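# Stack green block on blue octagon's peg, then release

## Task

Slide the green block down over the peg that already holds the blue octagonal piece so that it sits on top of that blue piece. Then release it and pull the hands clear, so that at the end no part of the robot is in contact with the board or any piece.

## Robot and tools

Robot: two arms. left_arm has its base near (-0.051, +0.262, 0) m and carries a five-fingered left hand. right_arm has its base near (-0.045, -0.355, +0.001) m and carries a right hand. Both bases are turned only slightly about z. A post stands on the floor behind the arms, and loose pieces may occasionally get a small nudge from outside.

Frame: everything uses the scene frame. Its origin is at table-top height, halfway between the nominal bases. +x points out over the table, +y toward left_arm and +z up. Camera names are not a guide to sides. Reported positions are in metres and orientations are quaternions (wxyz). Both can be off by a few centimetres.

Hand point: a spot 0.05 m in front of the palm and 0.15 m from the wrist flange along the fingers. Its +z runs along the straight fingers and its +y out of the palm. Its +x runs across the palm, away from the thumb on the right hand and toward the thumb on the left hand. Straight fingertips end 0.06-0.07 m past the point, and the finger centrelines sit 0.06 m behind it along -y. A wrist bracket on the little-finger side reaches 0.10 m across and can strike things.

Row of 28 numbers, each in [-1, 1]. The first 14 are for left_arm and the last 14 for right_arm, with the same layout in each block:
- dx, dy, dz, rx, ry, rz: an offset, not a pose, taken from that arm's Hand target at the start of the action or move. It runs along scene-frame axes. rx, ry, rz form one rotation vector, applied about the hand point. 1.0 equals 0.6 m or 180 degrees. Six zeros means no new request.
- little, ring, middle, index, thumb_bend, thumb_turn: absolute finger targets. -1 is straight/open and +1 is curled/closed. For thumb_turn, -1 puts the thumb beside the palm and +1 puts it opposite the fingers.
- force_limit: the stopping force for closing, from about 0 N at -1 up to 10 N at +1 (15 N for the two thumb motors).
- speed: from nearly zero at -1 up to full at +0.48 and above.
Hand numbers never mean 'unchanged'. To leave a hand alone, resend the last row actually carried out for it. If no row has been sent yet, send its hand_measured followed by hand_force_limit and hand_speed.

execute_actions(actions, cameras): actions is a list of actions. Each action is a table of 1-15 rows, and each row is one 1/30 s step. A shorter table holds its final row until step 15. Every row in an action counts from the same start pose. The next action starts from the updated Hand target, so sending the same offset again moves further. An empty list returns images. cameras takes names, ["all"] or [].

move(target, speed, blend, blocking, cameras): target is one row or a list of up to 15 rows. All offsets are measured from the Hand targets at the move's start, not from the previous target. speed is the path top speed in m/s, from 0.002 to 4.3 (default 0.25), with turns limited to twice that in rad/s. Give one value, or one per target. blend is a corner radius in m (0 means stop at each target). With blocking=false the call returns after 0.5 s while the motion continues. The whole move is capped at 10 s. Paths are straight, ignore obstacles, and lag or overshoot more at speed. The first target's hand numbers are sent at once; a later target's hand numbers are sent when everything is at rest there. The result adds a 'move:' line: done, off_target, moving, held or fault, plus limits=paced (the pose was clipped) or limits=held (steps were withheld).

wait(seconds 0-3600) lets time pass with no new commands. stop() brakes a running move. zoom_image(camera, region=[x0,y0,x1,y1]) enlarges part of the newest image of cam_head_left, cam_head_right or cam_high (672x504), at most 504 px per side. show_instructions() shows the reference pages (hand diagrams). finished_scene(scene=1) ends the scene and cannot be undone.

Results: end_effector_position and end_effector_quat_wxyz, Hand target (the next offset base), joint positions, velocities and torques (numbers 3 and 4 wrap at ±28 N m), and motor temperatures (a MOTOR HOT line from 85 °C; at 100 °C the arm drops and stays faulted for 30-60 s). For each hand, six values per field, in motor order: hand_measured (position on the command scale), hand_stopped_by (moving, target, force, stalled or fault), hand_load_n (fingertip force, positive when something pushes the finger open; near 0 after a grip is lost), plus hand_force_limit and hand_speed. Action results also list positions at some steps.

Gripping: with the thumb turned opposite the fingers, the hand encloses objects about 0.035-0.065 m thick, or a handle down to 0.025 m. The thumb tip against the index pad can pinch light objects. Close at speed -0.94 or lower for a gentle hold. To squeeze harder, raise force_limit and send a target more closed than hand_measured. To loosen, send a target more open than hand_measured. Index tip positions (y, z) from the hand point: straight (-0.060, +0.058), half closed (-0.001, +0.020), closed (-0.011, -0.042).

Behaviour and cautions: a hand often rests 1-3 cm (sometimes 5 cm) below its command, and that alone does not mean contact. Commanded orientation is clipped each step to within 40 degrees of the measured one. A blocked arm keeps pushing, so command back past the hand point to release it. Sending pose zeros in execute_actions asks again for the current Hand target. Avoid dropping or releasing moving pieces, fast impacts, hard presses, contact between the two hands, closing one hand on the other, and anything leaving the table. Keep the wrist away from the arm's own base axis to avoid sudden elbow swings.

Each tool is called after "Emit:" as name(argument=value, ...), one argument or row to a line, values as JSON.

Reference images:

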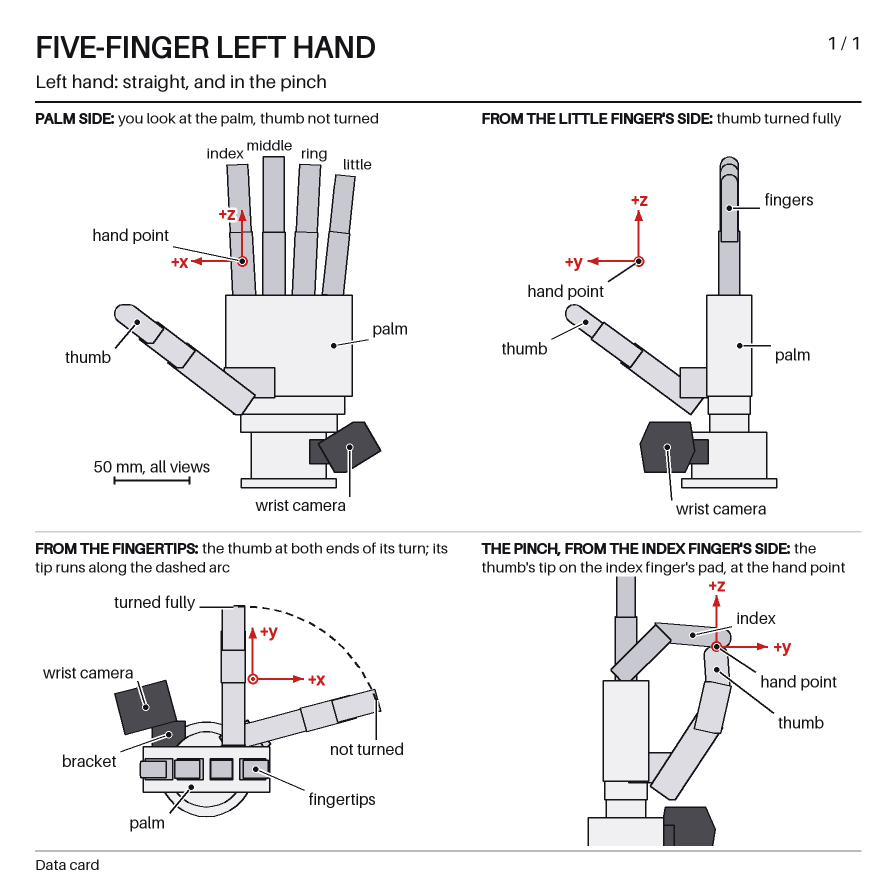

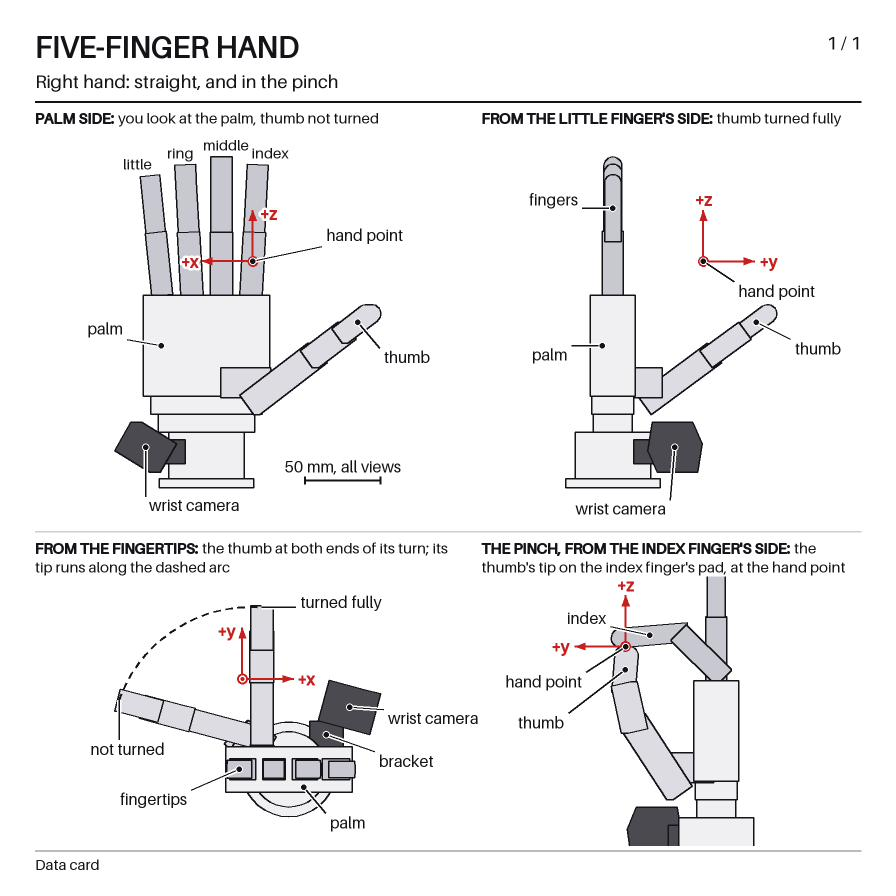

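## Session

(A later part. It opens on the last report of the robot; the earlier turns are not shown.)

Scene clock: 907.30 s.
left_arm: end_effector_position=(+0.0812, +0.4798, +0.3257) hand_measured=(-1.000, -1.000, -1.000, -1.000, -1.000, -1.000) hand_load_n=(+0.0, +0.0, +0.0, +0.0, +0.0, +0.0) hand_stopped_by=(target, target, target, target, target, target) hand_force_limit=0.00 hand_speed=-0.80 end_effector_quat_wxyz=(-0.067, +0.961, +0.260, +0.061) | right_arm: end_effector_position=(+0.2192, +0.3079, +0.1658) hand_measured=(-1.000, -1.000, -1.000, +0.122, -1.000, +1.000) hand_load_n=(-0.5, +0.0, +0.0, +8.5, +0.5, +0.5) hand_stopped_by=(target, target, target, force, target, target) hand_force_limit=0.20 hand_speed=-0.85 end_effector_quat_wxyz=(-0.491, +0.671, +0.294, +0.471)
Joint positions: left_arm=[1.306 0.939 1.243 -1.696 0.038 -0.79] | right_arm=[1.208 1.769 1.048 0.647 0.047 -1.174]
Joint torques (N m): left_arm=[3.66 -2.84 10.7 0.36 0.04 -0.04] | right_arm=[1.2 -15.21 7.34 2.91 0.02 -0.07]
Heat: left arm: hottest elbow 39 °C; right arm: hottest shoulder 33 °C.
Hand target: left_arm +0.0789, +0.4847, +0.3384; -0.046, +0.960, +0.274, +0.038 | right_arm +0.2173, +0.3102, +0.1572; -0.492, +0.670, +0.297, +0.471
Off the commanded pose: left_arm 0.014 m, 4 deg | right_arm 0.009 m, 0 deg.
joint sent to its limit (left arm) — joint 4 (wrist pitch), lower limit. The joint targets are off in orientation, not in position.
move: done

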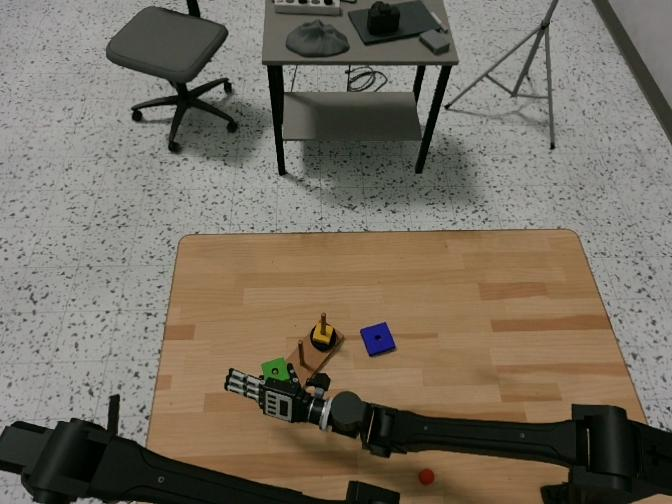

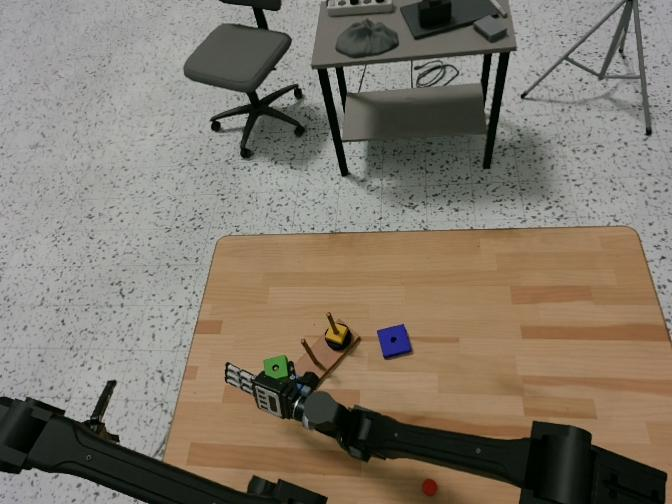

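Emit:
move(
  target=[
    [0,0,0,0,0,0,-1,-1,-1,-1,-1,-1,0,-0.8,0,0,-0.06,0,0,0,-1,-1,-1,0.5,-1,1,0.2,-0.85],
  ],
  speed=0.04,
  cameras=["cam_head_left","cam_head_right"],
)

Emit:
zoom_image(
  camera="cam_head_left",
  region=[250, 350, 310, 400],
)

Emit:
zoom_image(
  camera="cam_head_right",
  region=[250, 350, 310, 400],
)

Scene clock: 923.97 s.
left_arm: end_effector_position=(+0.0812, +0.4798, +0.3257) hand_measured=(-1.000, -1.000, -1.000, -1.000, -1.000, -1.000) hand_load_n=(+0.0, +0.0, +0.0, +0.5, +0.0, +0.0) hand_stopped_by=(target, target, target, target, target, target) hand_force_limit=0.00 hand_speed=-0.80 end_effector_quat_wxyz=(-0.067, +0.961, +0.260, +0.061) | right_arm: end_effector_position=(+0.2195, +0.3087, +0.1313) hand_measured=(-1.000, -1.000, -1.000, +0.122, -1.000, +1.000) hand_load_n=(+0.0, +0.0, +0.0, +8.5, +0.0, +0.5) hand_stopped_by=(target, target, target, force, target, target) hand_force_limit=0.20 hand_speed=-0.85 end_effector_quat_wxyz=(-0.492, +0.670, +0.294, +0.471)
Joint positions: left_arm=[1.306 0.939 1.243 -1.696 0.038 -0.79] | right_arm=[1.208 1.838 1.028 0.738 0.047 -1.174]
Joint torques (N m): left_arm=[3.37 -3.02 10.69 0.5 0.01 -0.05] | right_arm=[1.08 -15.27 6.9 2.81 0.02 -0.08]
Heat: left arm: hottest elbow 39 °C; right arm: hottest shoulder 33 °C.
Hand target: left_arm +0.0789, +0.4847, +0.3384; -0.046, +0.960, +0.274, +0.038 | right_arm +0.2173, +0.3102, +0.1213; -0.492, +0.670, +0.297, +0.471
Off the commanded pose: left_arm 0.014 m, 4 deg | right_arm 0.010 m, 0 deg.
joint sent to its limit (left arm) — joint 4 (wrist pitch), lower limit. The joint targets are off in orientation, not in position.
move: done

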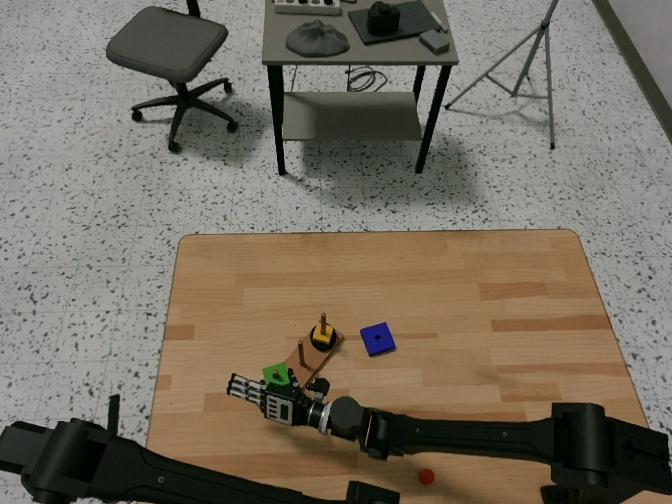

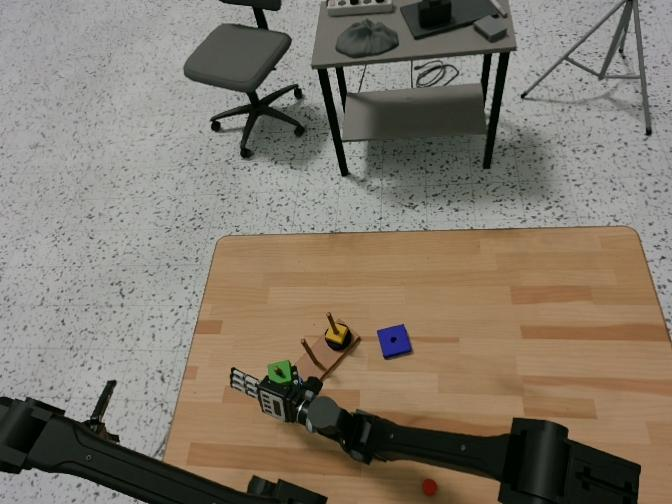

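Scaled by 8.400 from the camera's image (finer frame: 960x720).

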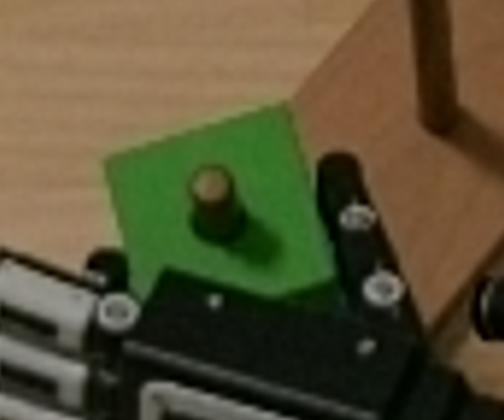

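Scaled by 8.400 from the camera's image (finer frame: 960x720).

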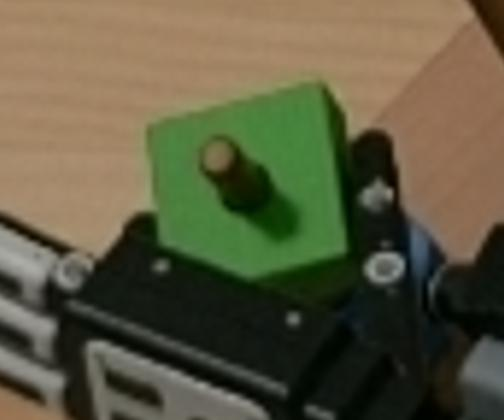

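Emit:
move(
  target=[
    [0,0,0,0,0,0,-1,-1,-1,-1,-1,-1,0,-0.8,0,-0.002,-0.075,0,0,0,-1,-1,-1,0.5,-1,1,0.2,-0.85],
  ],
  speed=0.04,
  cameras=["all"],
)

Emit:
zoom_image(
  camera="cam_head_left",
  region=[250, 350, 310, 400],
)

Emit:
zoom_image(
  camera="cam_head_right",
  region=[250, 350, 310, 400],
)

Scene clock: 936.73 s.
left_arm: end_effector_position=(+0.0812, +0.4798, +0.3257) hand_measured=(-1.000, -1.000, -1.000, -1.000, -1.000, -1.000) hand_load_n=(+0.0, +0.0, +0.0, +0.0, +0.0, +0.0) hand_stopped_by=(target, target, target, target, target, target) hand_force_limit=0.00 hand_speed=-0.80 end_effector_quat_wxyz=(-0.067, +0.961, +0.260, +0.061) | right_arm: end_effector_position=(+0.2194, +0.3085, +0.0857) hand_measured=(-1.000, -1.000, -1.000, +0.122, -1.000, +1.000) hand_load_n=(+0.0, +0.0, +0.0, +8.5, +0.5, +0.5) hand_stopped_by=(target, target, target, force, target, target) hand_force_limit=0.20 hand_speed=-0.85 end_effector_quat_wxyz=(-0.492, +0.671, +0.294, +0.471)
Joint positions: left_arm=[1.306 0.939 1.243 -1.696 0.038 -0.79] | right_arm=[1.208 1.934 1.012 0.85 0.047 -1.174]
Joint torques (N m): left_arm=[2.9 -2.61 10.73 0.44 0 -0.05] | right_arm=[1.03 -15.85 6.35 2.81 0 -0.1]
Heat: left arm: hottest elbow 39 °C; right arm: hottest shoulder 33 °C.
Hand target: left_arm +0.0789, +0.4847, +0.3384; -0.046, +0.960, +0.274, +0.038 | right_arm +0.2173, +0.3091, +0.0763; -0.492, +0.670, +0.297, +0.471
Off the commanded pose: left_arm 0.014 m, 4 deg | right_arm 0.010 m, 0 deg.
joint sent to its limit (left arm) — joint 4 (wrist pitch), lower limit. The joint targets are off in orientation, not in position.
move: done

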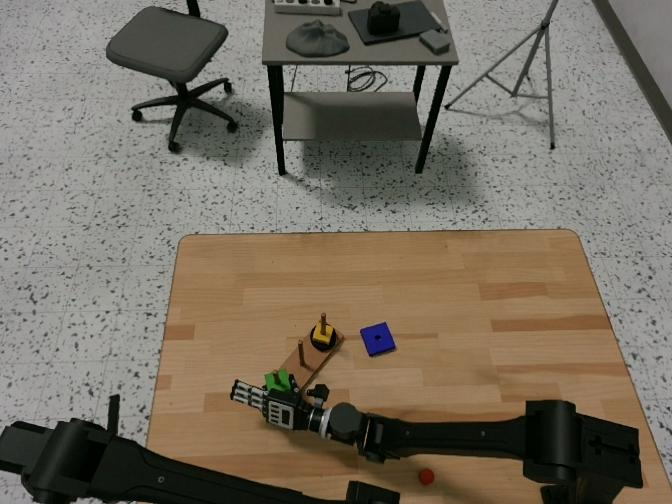

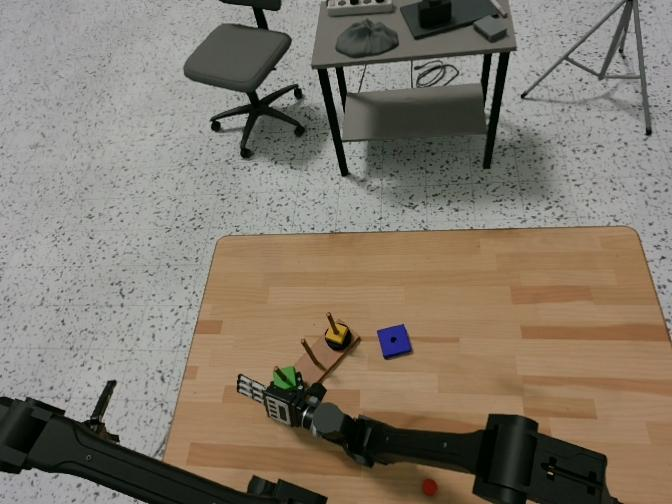

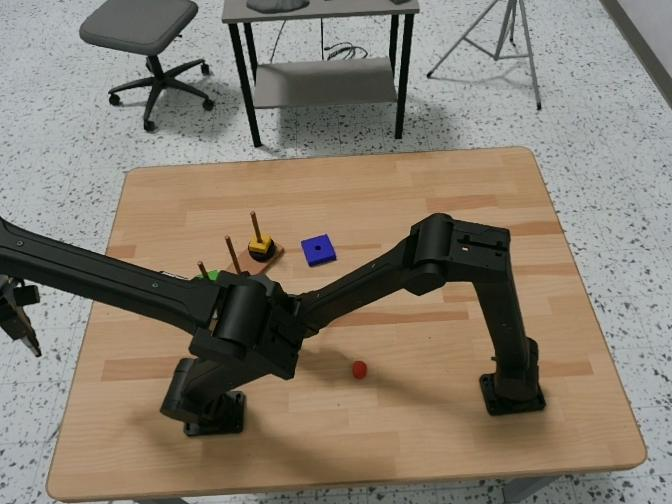

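Scaled by 8.400 from the camera's image (finer frame: 960x720).

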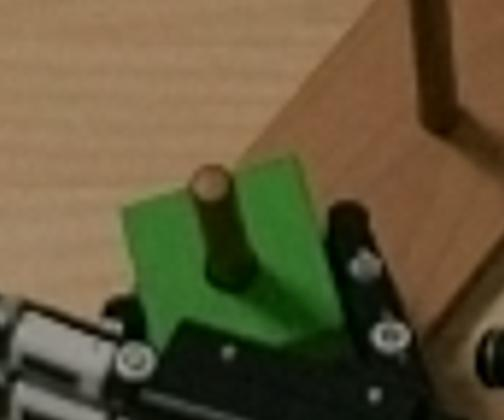

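Scaled by 8.400 from the camera's image (finer frame: 960x720).

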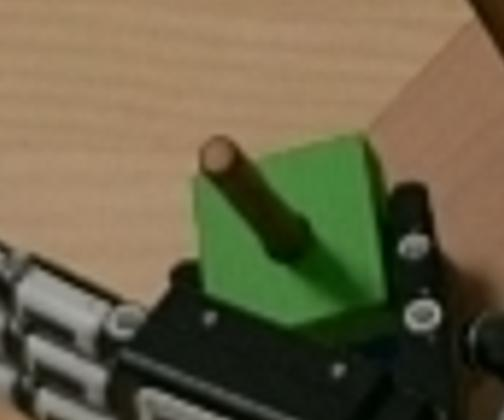

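Emit:
move(
  target=[
    [0,0,0,0,0,0,-1,-1,-1,-1,-1,-1,0,-0.8,0,-0.001,-0.02,0,0,0,-1,-1,-1,0.5,-1,1,0.2,-0.85],
  ],
  speed=0.03,
  cameras=["cam_head_left","cam_head_right"],
)

Emit:
zoom_image(
  camera="cam_head_left",
  region=[250, 350, 310, 400],
)

Emit:
zoom_image(
  camera="cam_head_right",
  region=[250, 360, 310, 410],
)

Scene clock: 944.87 s.
left_arm: end_effector_position=(+0.0812, +0.4798, +0.3257) hand_measured=(-1.000, -1.000, -1.000, -1.000, -1.000, -1.000) hand_load_n=(+0.0, +0.0, +0.0, +0.0, +0.0, +0.0) hand_stopped_by=(target, target, target, target, target, target) hand_force_limit=0.00 hand_speed=-0.80 end_effector_quat_wxyz=(-0.067, +0.961, +0.260, +0.061) | right_arm: end_effector_position=(+0.2193, +0.3082, +0.0739) hand_measured=(-1.000, -1.000, -1.000, +0.122, -1.000, +1.000) hand_load_n=(+0.0, +0.0, +0.0, +8.5, +0.5, +0.5) hand_stopped_by=(target, target, target, force, target, target) hand_force_limit=0.20 hand_speed=-0.85 end_effector_quat_wxyz=(-0.492, +0.671, +0.294, +0.471)
Joint positions: left_arm=[1.306 0.939 1.243 -1.696 0.038 -0.79] | right_arm=[1.208 1.961 1.009 0.879 0.047 -1.174]
Joint torques (N m): left_arm=[3.08 -2.73 10.81 0.55 -0.01 -0.07] | right_arm=[0.97 -16.21 6.02 2.88 0 -0.07]
Heat: left arm: hottest elbow 39 °C; right arm: hottest shoulder 33 °C.
Hand target: left_arm +0.0789, +0.4847, +0.3384; -0.046, +0.960, +0.274, +0.038 | right_arm +0.2173, +0.3085, +0.0644; -0.492, +0.670, +0.297, +0.471
Off the commanded pose: left_arm 0.014 m, 4 deg | right_arm 0.010 m, 0 deg.
joint sent to its limit (left arm) — joint 4 (wrist pitch), lower limit. The joint targets are off in orientation, not in position.
move: done

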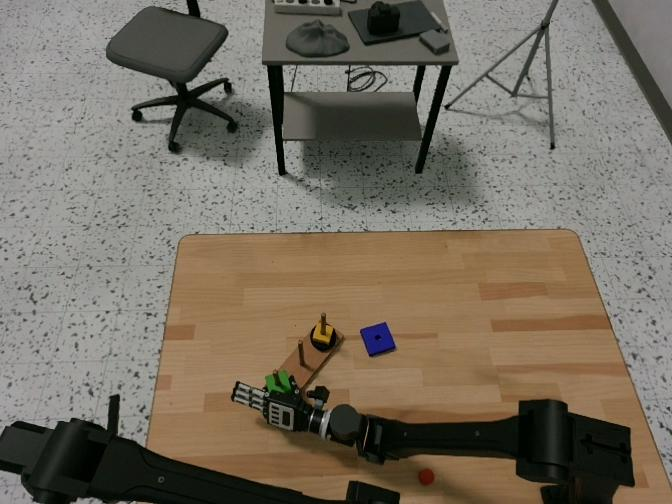

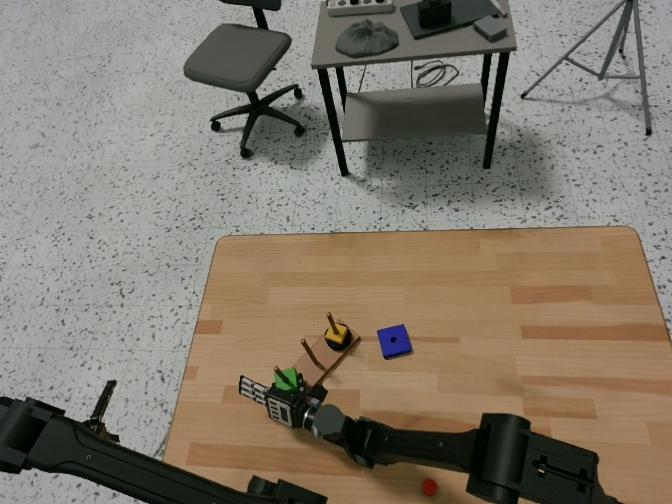

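Scaled by 8.400 from the camera's image (finer frame: 960x720).

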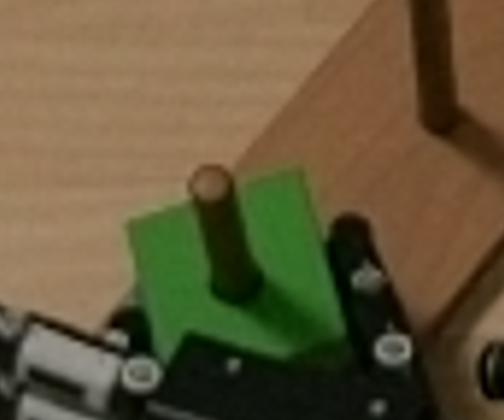

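Scaled by 8.400 from the camera's image (finer frame: 960x720).

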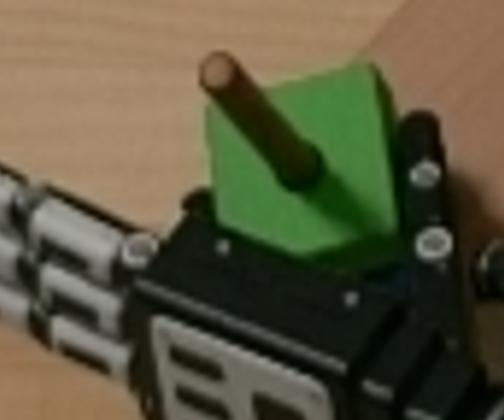

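Emit:
move(
  target=[
    [0,0,0,0,0,0,-1,-1,-1,-1,-1,-1,0,-0.8,0,0,-0.009,0,0,0,-1,-1,-1,0.5,-1,1,0.2,-0.85],
  ],
  speed=0.02,
)

Emit:
move(
  target=[
    [0,0,0,0,0,0,-1,-1,-1,-1,-1,-1,0,-0.8,0,0,-0.006,0,0,0,-1,-1,-1,0.5,-1,1,0.2,-0.85],
  ],
  speed=0.02,
  cameras=["cam_head_left","cam_head_right"],
)

Emit:
zoom_image(
  camera="cam_head_left",
  region=[250, 350, 310, 400],
)

Emit:
zoom_image(
  camera="cam_head_right",
  region=[250, 360, 310, 410],
)

Scene clock: 955.53 s.
left_arm: end_effector_position=(+0.0812, +0.4798, +0.3257) hand_measured=(-1.000, -1.000, -1.000, -1.000, -1.000, -1.000) hand_load_n=(+0.0, +0.0, +0.0, +0.0, +0.0, +0.0) hand_stopped_by=(target, target, target, target, target, target) hand_force_limit=0.00 hand_speed=-0.80 end_effector_quat_wxyz=(-0.067, +0.961, +0.260, +0.061) | right_arm: end_effector_position=(+0.2194, +0.3084, +0.0697) hand_measured=(-1.000, -1.000, -1.000, +0.122, -1.000, +1.000) hand_load_n=(+0.0, +0.0, +0.0, +8.5, +0.5, +0.5) hand_stopped_by=(target, target, target, force, target, target) hand_force_limit=0.20 hand_speed=-0.85 end_effector_quat_wxyz=(-0.492, +0.670, +0.293, +0.472)
Joint positions: left_arm=[1.306 0.939 1.243 -1.696 0.038 -0.79] | right_arm=[1.208 1.971 1.009 0.891 0.047 -1.174]
Joint torques (N m): left_arm=[3.43 -2.96 10.66 0.58 0 -0.07] | right_arm=[1.14 -16.09 6.05 2.93 -0.01 -0.08]
Heat: left arm: hottest elbow 39 °C; right arm: hottest shoulder 33 °C.
Hand target: left_arm +0.0789, +0.4847, +0.3384; -0.046, +0.960, +0.274, +0.038 | right_arm +0.2173, +0.3085, +0.0588; -0.492, +0.670, +0.297, +0.471
Off the commanded pose: left_arm 0.014 m, 4 deg | right_arm 0.011 m, 0 deg.
joint sent to its limit (left arm) — joint 4 (wrist pitch), lower limit. The joint targets are off in orientation, not in position.
move: off_target (right_arm)

Scene clock: 956.13 s.
left_arm: end_effector_position=(+0.0812, +0.4798, +0.3257) hand_measured=(-1.000, -1.000, -1.000, -1.000, -1.000, -1.000) hand_load_n=(+0.0, +0.0, +0.0, +0.0, +0.0, +0.0) hand_stopped_by=(target, target, target, target, target, target) hand_force_limit=0.00 hand_speed=-0.80 end_effector_quat_wxyz=(-0.067, +0.961, +0.260, +0.061) | right_arm: end_effector_position=(+0.2194, +0.3086, +0.0667) hand_measured=(-1.000, -1.000, -1.000, +0.122, -1.000, +1.000) hand_load_n=(+0.0, +0.0, +0.0, +8.5, +0.5, +0.5) hand_stopped_by=(target, target, target, force, target, target) hand_force_limit=0.20 hand_speed=-0.85 end_effector_quat_wxyz=(-0.492, +0.670, +0.293, +0.472)
Joint positions: left_arm=[1.306 0.939 1.243 -1.696 0.038 -0.79] | right_arm=[1.208 1.979 1.009 0.9 0.047 -1.174]
Joint torques (N m): left_arm=[3.19 -3.25 10.67 0.5 0.03 -0.04] | right_arm=[0.85 -16.5 5.98 2.89 -0.01 -0.08]
Heat: left arm: hottest elbow 39 °C; right arm: hottest shoulder 33 °C.
Hand target: left_arm +0.0789, +0.4847, +0.3384; -0.046, +0.960, +0.274, +0.038 | right_arm +0.2173, +0.3085, +0.0555; -0.492, +0.670, +0.296, +0.471
Off the commanded pose: left_arm 0.014 m, 4 deg | right_arm 0.012 m, 0 deg.
joint sent to its limit (left arm) — joint 4 (wrist pitch), lower limit. The joint targets are off in orientation, not in position.
move: off_target (right_arm)

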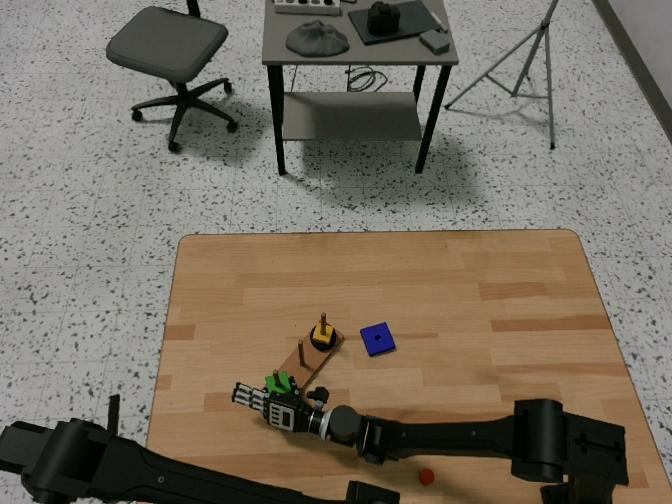

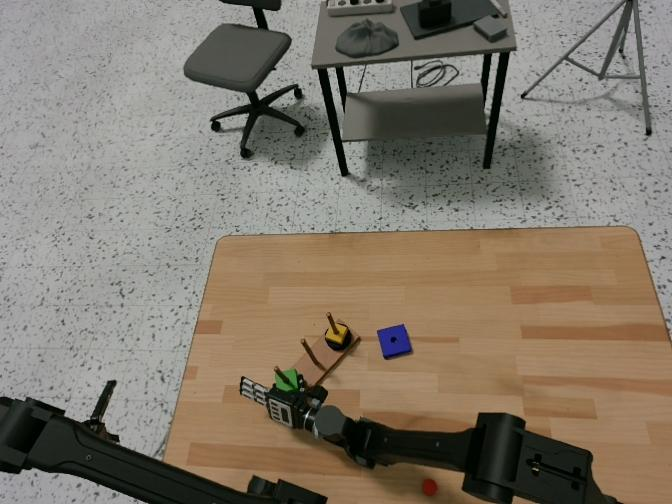

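Scaled by 8.400 from the camera's image (finer frame: 960x720).

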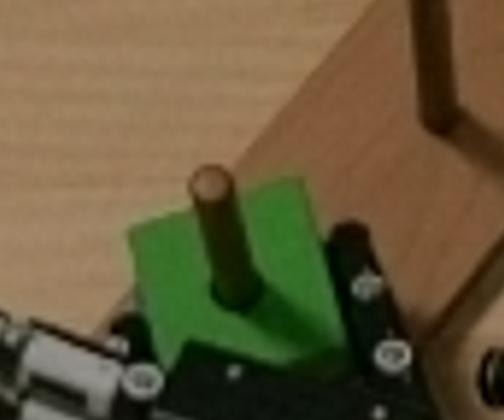

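Scaled by 8.400 from the camera's image (finer frame: 960x720).

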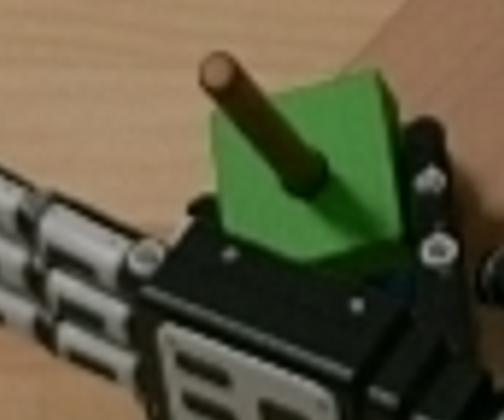

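Emit:
move(
  target=[
    [0,0,0,0,0,0,-1,-1,-1,-1,-1,-1,0,-0.8,0,0,-0.005,0,0,0,-1,-1,-1,0.5,-1,1,0.2,-0.85],
  ],
  speed=0.02,
)

Emit:
move(
  target=[
    [0,0,0,0,0,0,-1,-1,-1,-1,-1,-1,0,-0.8,0,0,-0.005,0,0,0,-1,-1,-1,0.5,-1,1,0.2,-0.85],
  ],
  speed=0.02,
  cameras=["cam_head_left","cam_head_right"],
)

Emit:
zoom_image(
  camera="cam_head_left",
  region=[250, 350, 310, 400],
)

Emit:
zoom_image(
  camera="cam_head_right",
  region=[250, 360, 310, 410],
)

Scene clock: 973.47 s.
left_arm: end_effector_position=(+0.0812, +0.4798, +0.3257) hand_measured=(-1.000, -1.000, -1.000, -1.000, -1.000, -1.000) hand_load_n=(+0.0, +0.0, +0.0, +0.0, +0.0, +0.0) hand_stopped_by=(target, target, target, target, target, target) hand_force_limit=0.00 hand_speed=-0.80 end_effector_quat_wxyz=(-0.067, +0.961, +0.260, +0.061) | right_arm: end_effector_position=(+0.2195, +0.3087, +0.0648) hand_measured=(-1.000, -1.000, -1.000, +0.122, -1.000, +1.000) hand_load_n=(+0.0, +0.0, +0.0, +8.5, +0.5, +0.0) hand_stopped_by=(target, target, target, force, target, target) hand_force_limit=0.20 hand_speed=-0.85 end_effector_quat_wxyz=(-0.493, +0.669, +0.293, +0.472)
Joint positions: left_arm=[1.306 0.939 1.243 -1.696 0.038 -0.79] | right_arm=[1.208 1.985 1.009 0.908 0.047 -1.174]
Joint torques (N m): left_arm=[3.49 -3.02 10.65 0.54 0.01 -0.05] | right_arm=[1.03 -15.74 5.89 2.78 -0.03 -0.08]
Heat: left arm: hottest elbow 40 °C; right arm: hottest shoulder 33 °C.
Hand target: left_arm +0.0789, +0.4847, +0.3384; -0.046, +0.960, +0.274, +0.038 | right_arm +0.2173, +0.3085, +0.0523; -0.492, +0.670, +0.297, +0.471
Off the commanded pose: left_arm 0.014 m, 4 deg | right_arm 0.013 m, 0 deg.
joint sent to its limit (left arm) — joint 4 (wrist pitch), lower limit. The joint targets are off in orientation, not in position.
move: off_target (right_arm)

Scene clock: 973.97 s.
left_arm: end_effector_position=(+0.0812, +0.4798, +0.3257) hand_measured=(-1.000, -1.000, -1.000, -1.000, -1.000, -1.000) hand_load_n=(+0.0, +0.0, +0.0, +0.0, +0.0, -0.5) hand_stopped_by=(target, target, target, target, target, target) hand_force_limit=0.00 hand_speed=-0.80 end_effector_quat_wxyz=(-0.067, +0.961, +0.260, +0.061) | right_arm: end_effector_position=(+0.2196, +0.3091, +0.0646) hand_measured=(-1.000, -1.000, -1.000, +0.122, -1.000, +1.000) hand_load_n=(+0.0, +0.0, +0.0, +8.5, +0.5, +0.0) hand_stopped_by=(target, target, target, force, target, target) hand_force_limit=0.20 hand_speed=-0.85 end_effector_quat_wxyz=(-0.494, +0.668, +0.292, +0.474)
Joint positions: left_arm=[1.306 0.939 1.243 -1.696 0.038 -0.79] | right_arm=[1.208 1.988 1.009 0.916 0.047 -1.174]
Joint torques (N m): left_arm=[3.43 -2.61 10.84 0.44 0 -0.06] | right_arm=[1.14 -15.74 5.82 2.74 -0.02 -0.09]
Heat: left arm: hottest elbow 40 °C; right arm: hottest shoulder 33 °C.
Hand target: left_arm +0.0789, +0.4847, +0.3384; -0.046, +0.960, +0.274, +0.038 | right_arm +0.2173, +0.3085, +0.0493; -0.492, +0.670, +0.297, +0.471
Off the commanded pose: left_arm 0.014 m, 4 deg | right_arm 0.015 m, 1 deg.
joint sent to its limit (left arm) — joint 4 (wrist pitch), lower limit. The joint targets are off in orientation, not in position.
move: off_target (right_arm)

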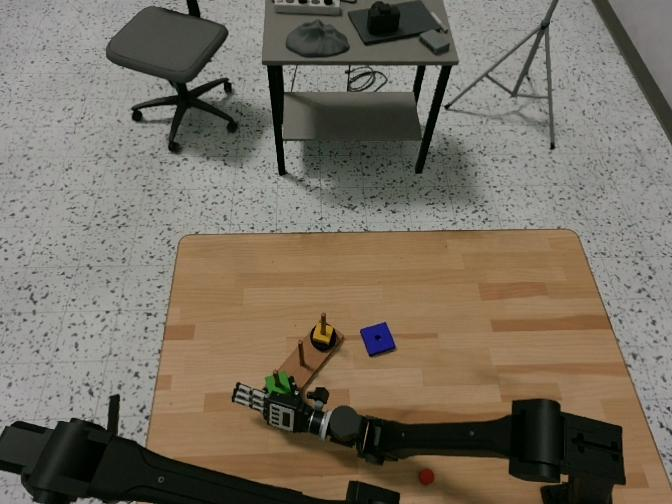

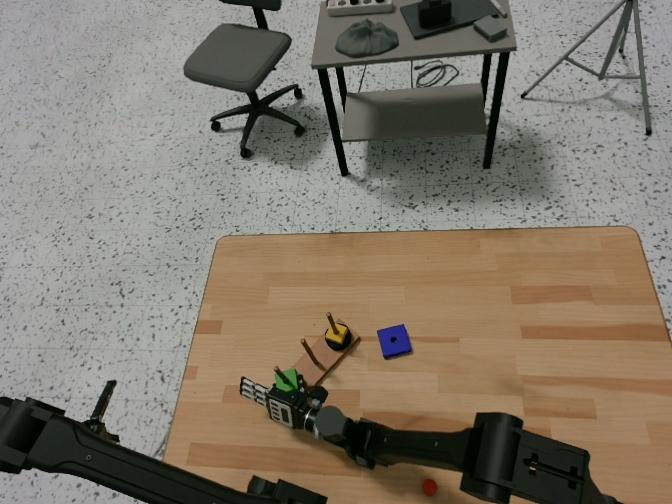

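Scaled by 8.400 from the camera's image (finer frame: 960x720).

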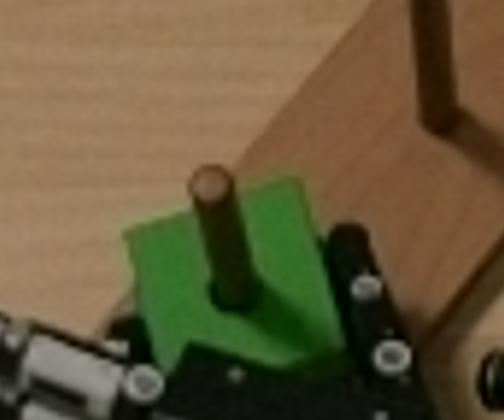

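Scaled by 8.400 from the camera's image (finer frame: 960x720).

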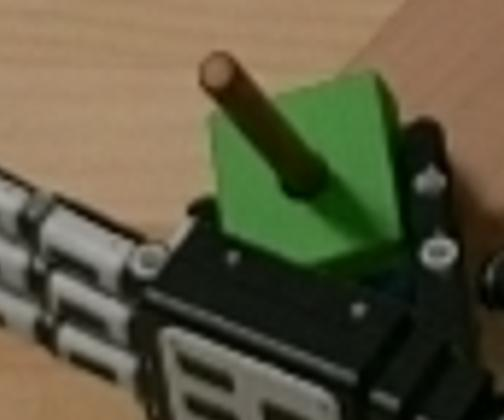

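Emit:
move(
  target=[
    [0,0,0,0,0,0,-1,-1,-1,-1,-1,-1,0,-0.8,0,0,0.007,0,0,0,-1,-1,-1,0.5,-1,1,0.2,-0.85],
  ],
  speed=0.02,
)

Emit:
move(
  target=[
    [0,0,0,0,0,0,-1,-1,-1,-1,-1,-1,0,-0.8,0,0,0,0,0,0,-1,-1,-1,-0.1,-1,1,0.2,-0.9],
  ],
  cameras=["cam_head_left","cam_head_right"],
)

Emit:
zoom_image(
  camera="cam_head_left",
  region=[250, 350, 310, 400],
)

Emit:
zoom_image(
  camera="cam_head_right",
  region=[250, 360, 310, 410],
)

Scene clock: 1008.30 s.
left_arm: end_effector_position=(+0.0812, +0.4798, +0.3257) hand_measured=(-1.000, -1.000, -1.000, -1.000, -1.000, -1.000) hand_load_n=(+0.0, +0.0, +0.0, +0.0, +0.0, +0.0) hand_stopped_by=(target, target, target, target, target, target) hand_force_limit=0.00 hand_speed=-0.80 end_effector_quat_wxyz=(-0.067, +0.961, +0.260, +0.061) | right_arm: end_effector_position=(+0.2196, +0.3091, +0.0646) hand_measured=(-1.000, -1.000, -1.000, +0.122, -1.000, +1.000) hand_load_n=(+0.0, +0.0, +0.0, +8.5, +0.5, +0.0) hand_stopped_by=(target, target, target, force, target, target) hand_force_limit=0.20 hand_speed=-0.85 end_effector_quat_wxyz=(-0.494, +0.668, +0.292, +0.474)
Joint positions: left_arm=[1.306 0.939 1.243 -1.696 0.038 -0.79] | right_arm=[1.208 1.988 1.009 0.916 0.047 -1.174]
Joint torques (N m): left_arm=[3.37 -3.08 10.58 0.53 0.04 -0.01] | right_arm=[1.08 -16.15 5.87 2.44 -0.02 -0.09]
Heat: left arm: hottest elbow 40 °C; right arm: hottest shoulder 32 °C.
Hand target: left_arm +0.0789, +0.4847, +0.3384; -0.046, +0.960, +0.274, +0.038 | right_arm +0.2173, +0.3085, +0.0535; -0.492, +0.670, +0.297, +0.471
Off the commanded pose: left_arm 0.014 m, 4 deg | right_arm 0.011 m, 1 deg.
joint sent to its limit (left arm) — joint 4 (wrist pitch), lower limit. The joint targets are off in orientation, not in position.
move: off_target (right_arm)

Scene clock: 1009.37 s.
left_arm: end_effector_position=(+0.0812, +0.4798, +0.3257) hand_measured=(-1.000, -1.000, -1.000, -1.000, -1.000, -1.000) hand_load_n=(+0.0, +0.5, +0.0, +0.0, +0.0, +0.0) hand_stopped_by=(target, target, target, target, target, target) hand_force_limit=0.00 hand_speed=-0.80 end_effector_quat_wxyz=(-0.067, +0.961, +0.260, +0.061) | right_arm: end_effector_position=(+0.2196, +0.3091, +0.0646) hand_measured=(-1.000, -1.000, -1.000, -0.100, -1.000, +1.000) hand_load_n=(+0.0, +0.0, +0.0, +0.0, +0.0, +0.0) hand_stopped_by=(target, target, target, target, target, target) hand_force_limit=0.20 hand_speed=-0.90 end_effector_quat_wxyz=(-0.494, +0.668, +0.292, +0.474)
Joint positions: left_arm=[1.306 0.939 1.243 -1.696 0.038 -0.79] | right_arm=[1.208 1.988 1.009 0.916 0.047 -1.174]
Joint torques (N m): left_arm=[2.9 -2.84 10.67 0.44 -0.02 -0.05] | right_arm=[1.2 -16.32 5.86 2.47 -0.02 -0.09]
Heat: left arm: hottest elbow 40 °C; right arm: hottest shoulder 32 °C.
Hand target: left_arm +0.0789, +0.4847, +0.3384; -0.046, +0.960, +0.274, +0.038 | right_arm +0.2173, +0.3085, +0.0535; -0.492, +0.670, +0.297, +0.471
Off the commanded pose: left_arm 0.014 m, 4 deg | right_arm 0.011 m, 1 deg.
joint sent to its limit (left arm) — joint 4 (wrist pitch), lower limit. The joint targets are off in orientation, not in position.
move: done

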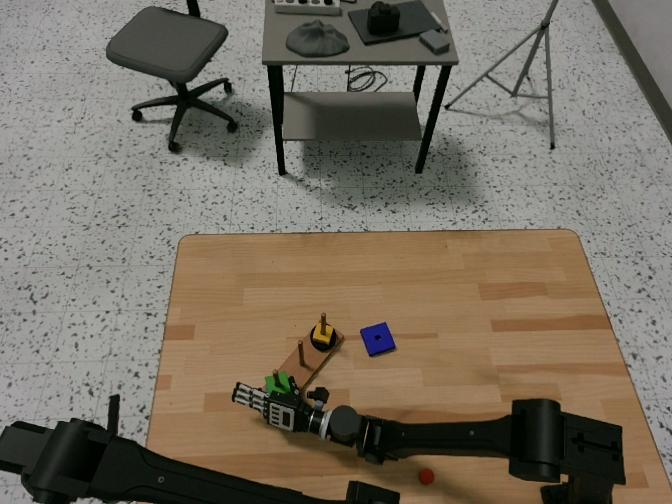

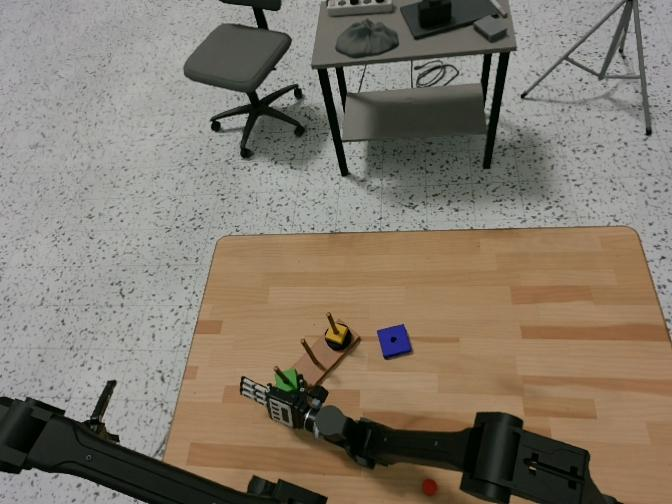

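Scaled by 8.400 from the camera's image (finer frame: 960x720).

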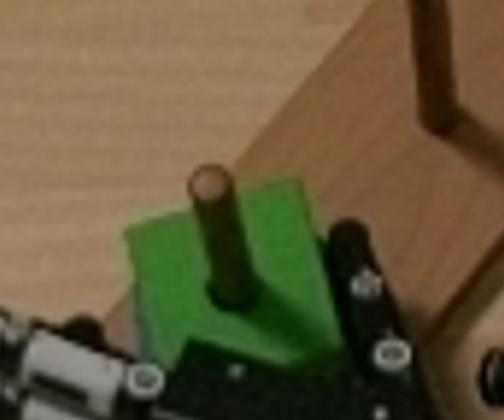

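Scaled by 8.400 from the camera's image (finer frame: 960x720).

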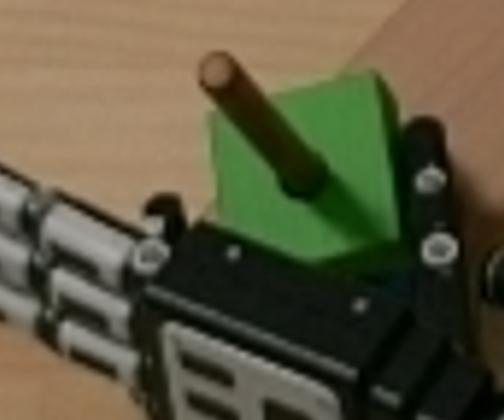

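Emit:
move(
  target=[
    [0,0,0,0,0,0,-1,-1,-1,-1,-1,-1,0,-0.8,0,0,0,0,0,0,-1,-1,-1,-1,-1,1,0.2,-0.6],
  ],
)

Emit:
move(
  target=[
    [0,0,0,0,0,0,-1,-1,-1,-1,-1,-1,0,-0.8,0.02,-0.008,0.01,0,0,0,-1,-1,-1,-1,-1,1,0.2,-0.6],
  ],
  speed=0.03,
  cameras=["cam_head_left","cam_head_right"],
)

Emit:
zoom_image(
  camera="cam_head_left",
  region=[250, 350, 310, 400],
)

Emit:
zoom_image(
  camera="cam_head_right",
  region=[250, 360, 310, 410],
)

Scene clock: 1026.27 s.
left_arm: end_effector_position=(+0.0812, +0.4798, +0.3257) hand_measured=(-1.000, -1.000, -1.000, -1.000, -1.000, -1.000) hand_load_n=(+0.0, +0.0, +0.0, +0.0, +0.0, +0.0) hand_stopped_by=(target, target, target, target, target, target) hand_force_limit=0.00 hand_speed=-0.80 end_effector_quat_wxyz=(-0.067, +0.961, +0.260, +0.061) | right_arm: end_effector_position=(+0.2196, +0.3091, +0.0646) hand_measured=(-1.000, -1.000, -1.000, -1.000, -1.000, +1.000) hand_load_n=(+0.0, +0.0, -0.5, +0.0, +0.0, +0.0) hand_stopped_by=(target, target, target, target, target, target) hand_force_limit=0.20 hand_speed=-0.60 end_effector_quat_wxyz=(-0.494, +0.668, +0.292, +0.474)
Joint positions: left_arm=[1.306 0.939 1.243 -1.696 0.038 -0.79] | right_arm=[1.208 1.988 1.009 0.916 0.047 -1.174]
Joint torques (N m): left_arm=[3.08 -2.67 10.8 0.59 0 -0.08] | right_arm=[0.91 -16.09 5.87 2.43 -0.01 -0.06]
Heat: left arm: hottest elbow 40 °C; right arm: hottest shoulder 32 °C.
Hand target: left_arm +0.0789, +0.4847, +0.3384; -0.046, +0.960, +0.274, +0.038 | right_arm +0.2173, +0.3085, +0.0535; -0.492, +0.670, +0.297, +0.471
Off the commanded pose: left_arm 0.014 m, 4 deg | right_arm 0.011 m, 1 deg.
joint sent to its limit (left arm) — joint 4 (wrist pitch), lower limit. The joint targets are off in orientation, not in position.
move: done

Scene clock: 1027.20 s.
left_arm: end_effector_position=(+0.0812, +0.4798, +0.3257) hand_measured=(-1.000, -1.000, -1.000, -1.000, -1.000, -1.000) hand_load_n=(+0.0, +0.0, +0.0, +0.0, +0.0, +0.0) hand_stopped_by=(target, target, target, target, target, target) hand_force_limit=0.00 hand_speed=-0.80 end_effector_quat_wxyz=(-0.067, +0.961, +0.260, +0.061) | right_arm: end_effector_position=(+0.2259, +0.3074, +0.0645) hand_measured=(-1.000, -1.000, -1.000, -1.000, -1.000, +1.000) hand_load_n=(+0.0, +0.0, -0.5, +0.0, +0.0, +0.5) hand_stopped_by=(target, target, target, target, target, target) hand_force_limit=0.20 hand_speed=-0.60 end_effector_quat_wxyz=(-0.496, +0.667, +0.294, +0.471)
Joint positions: left_arm=[1.306 0.939 1.243 -1.696 0.038 -0.79] | right_arm=[1.192 1.988 1.009 0.916 0.024 -1.174]
Joint torques (N m): left_arm=[2.9 -2.67 10.73 0.57 0 -0.06] | right_arm=[0.56 -17.61 5.74 1.91 -0.08 -0.1]
Heat: left arm: hottest elbow 40 °C; right arm: hottest shoulder 32 °C.
Hand target: left_arm +0.0789, +0.4847, +0.3384; -0.046, +0.960, +0.274, +0.038 | right_arm +0.2292, +0.3037, +0.0595; -0.492, +0.670, +0.297, +0.471
Off the commanded pose: left_arm 0.014 m, 4 deg | right_arm 0.007 m, 1 deg.
joint sent to its limit (left arm) — joint 4 (wrist pitch), lower limit. The joint targets are off in orientation, not in position.
move: done

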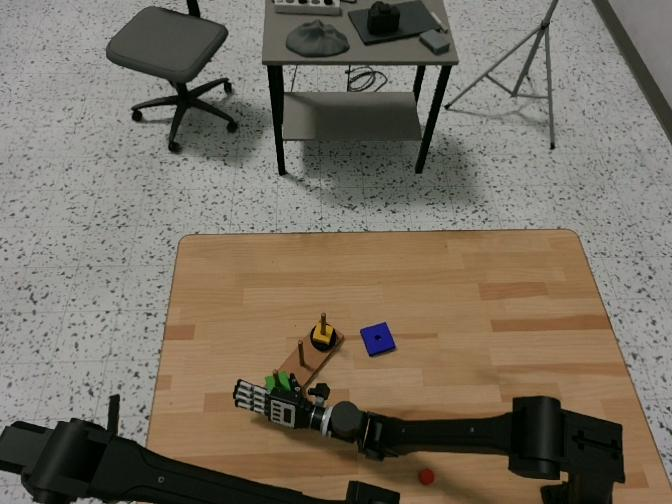

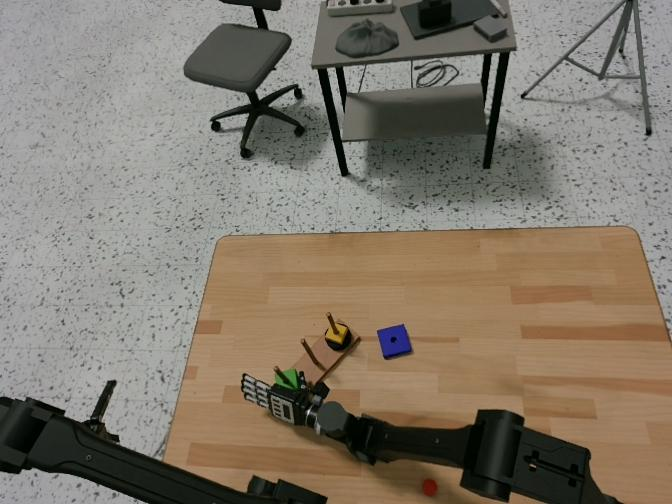

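Scaled by 8.400 from the camera's image (finer frame: 960x720).

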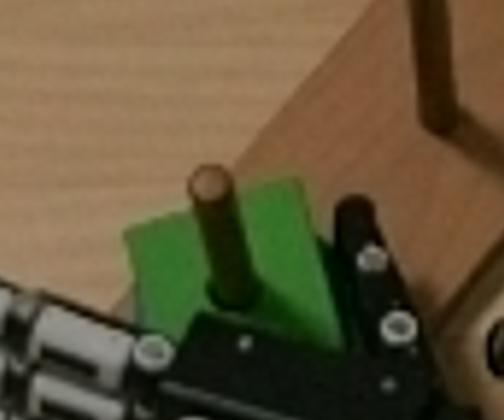

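Scaled by 8.400 from the camera's image (finer frame: 960x720).

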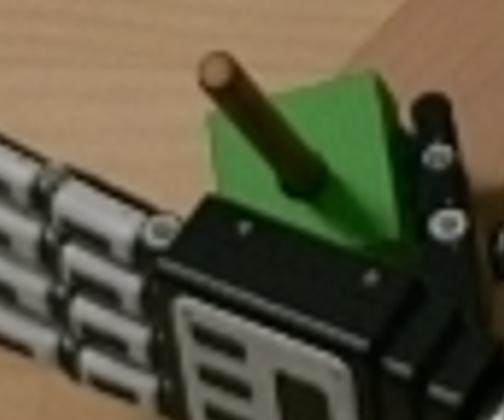

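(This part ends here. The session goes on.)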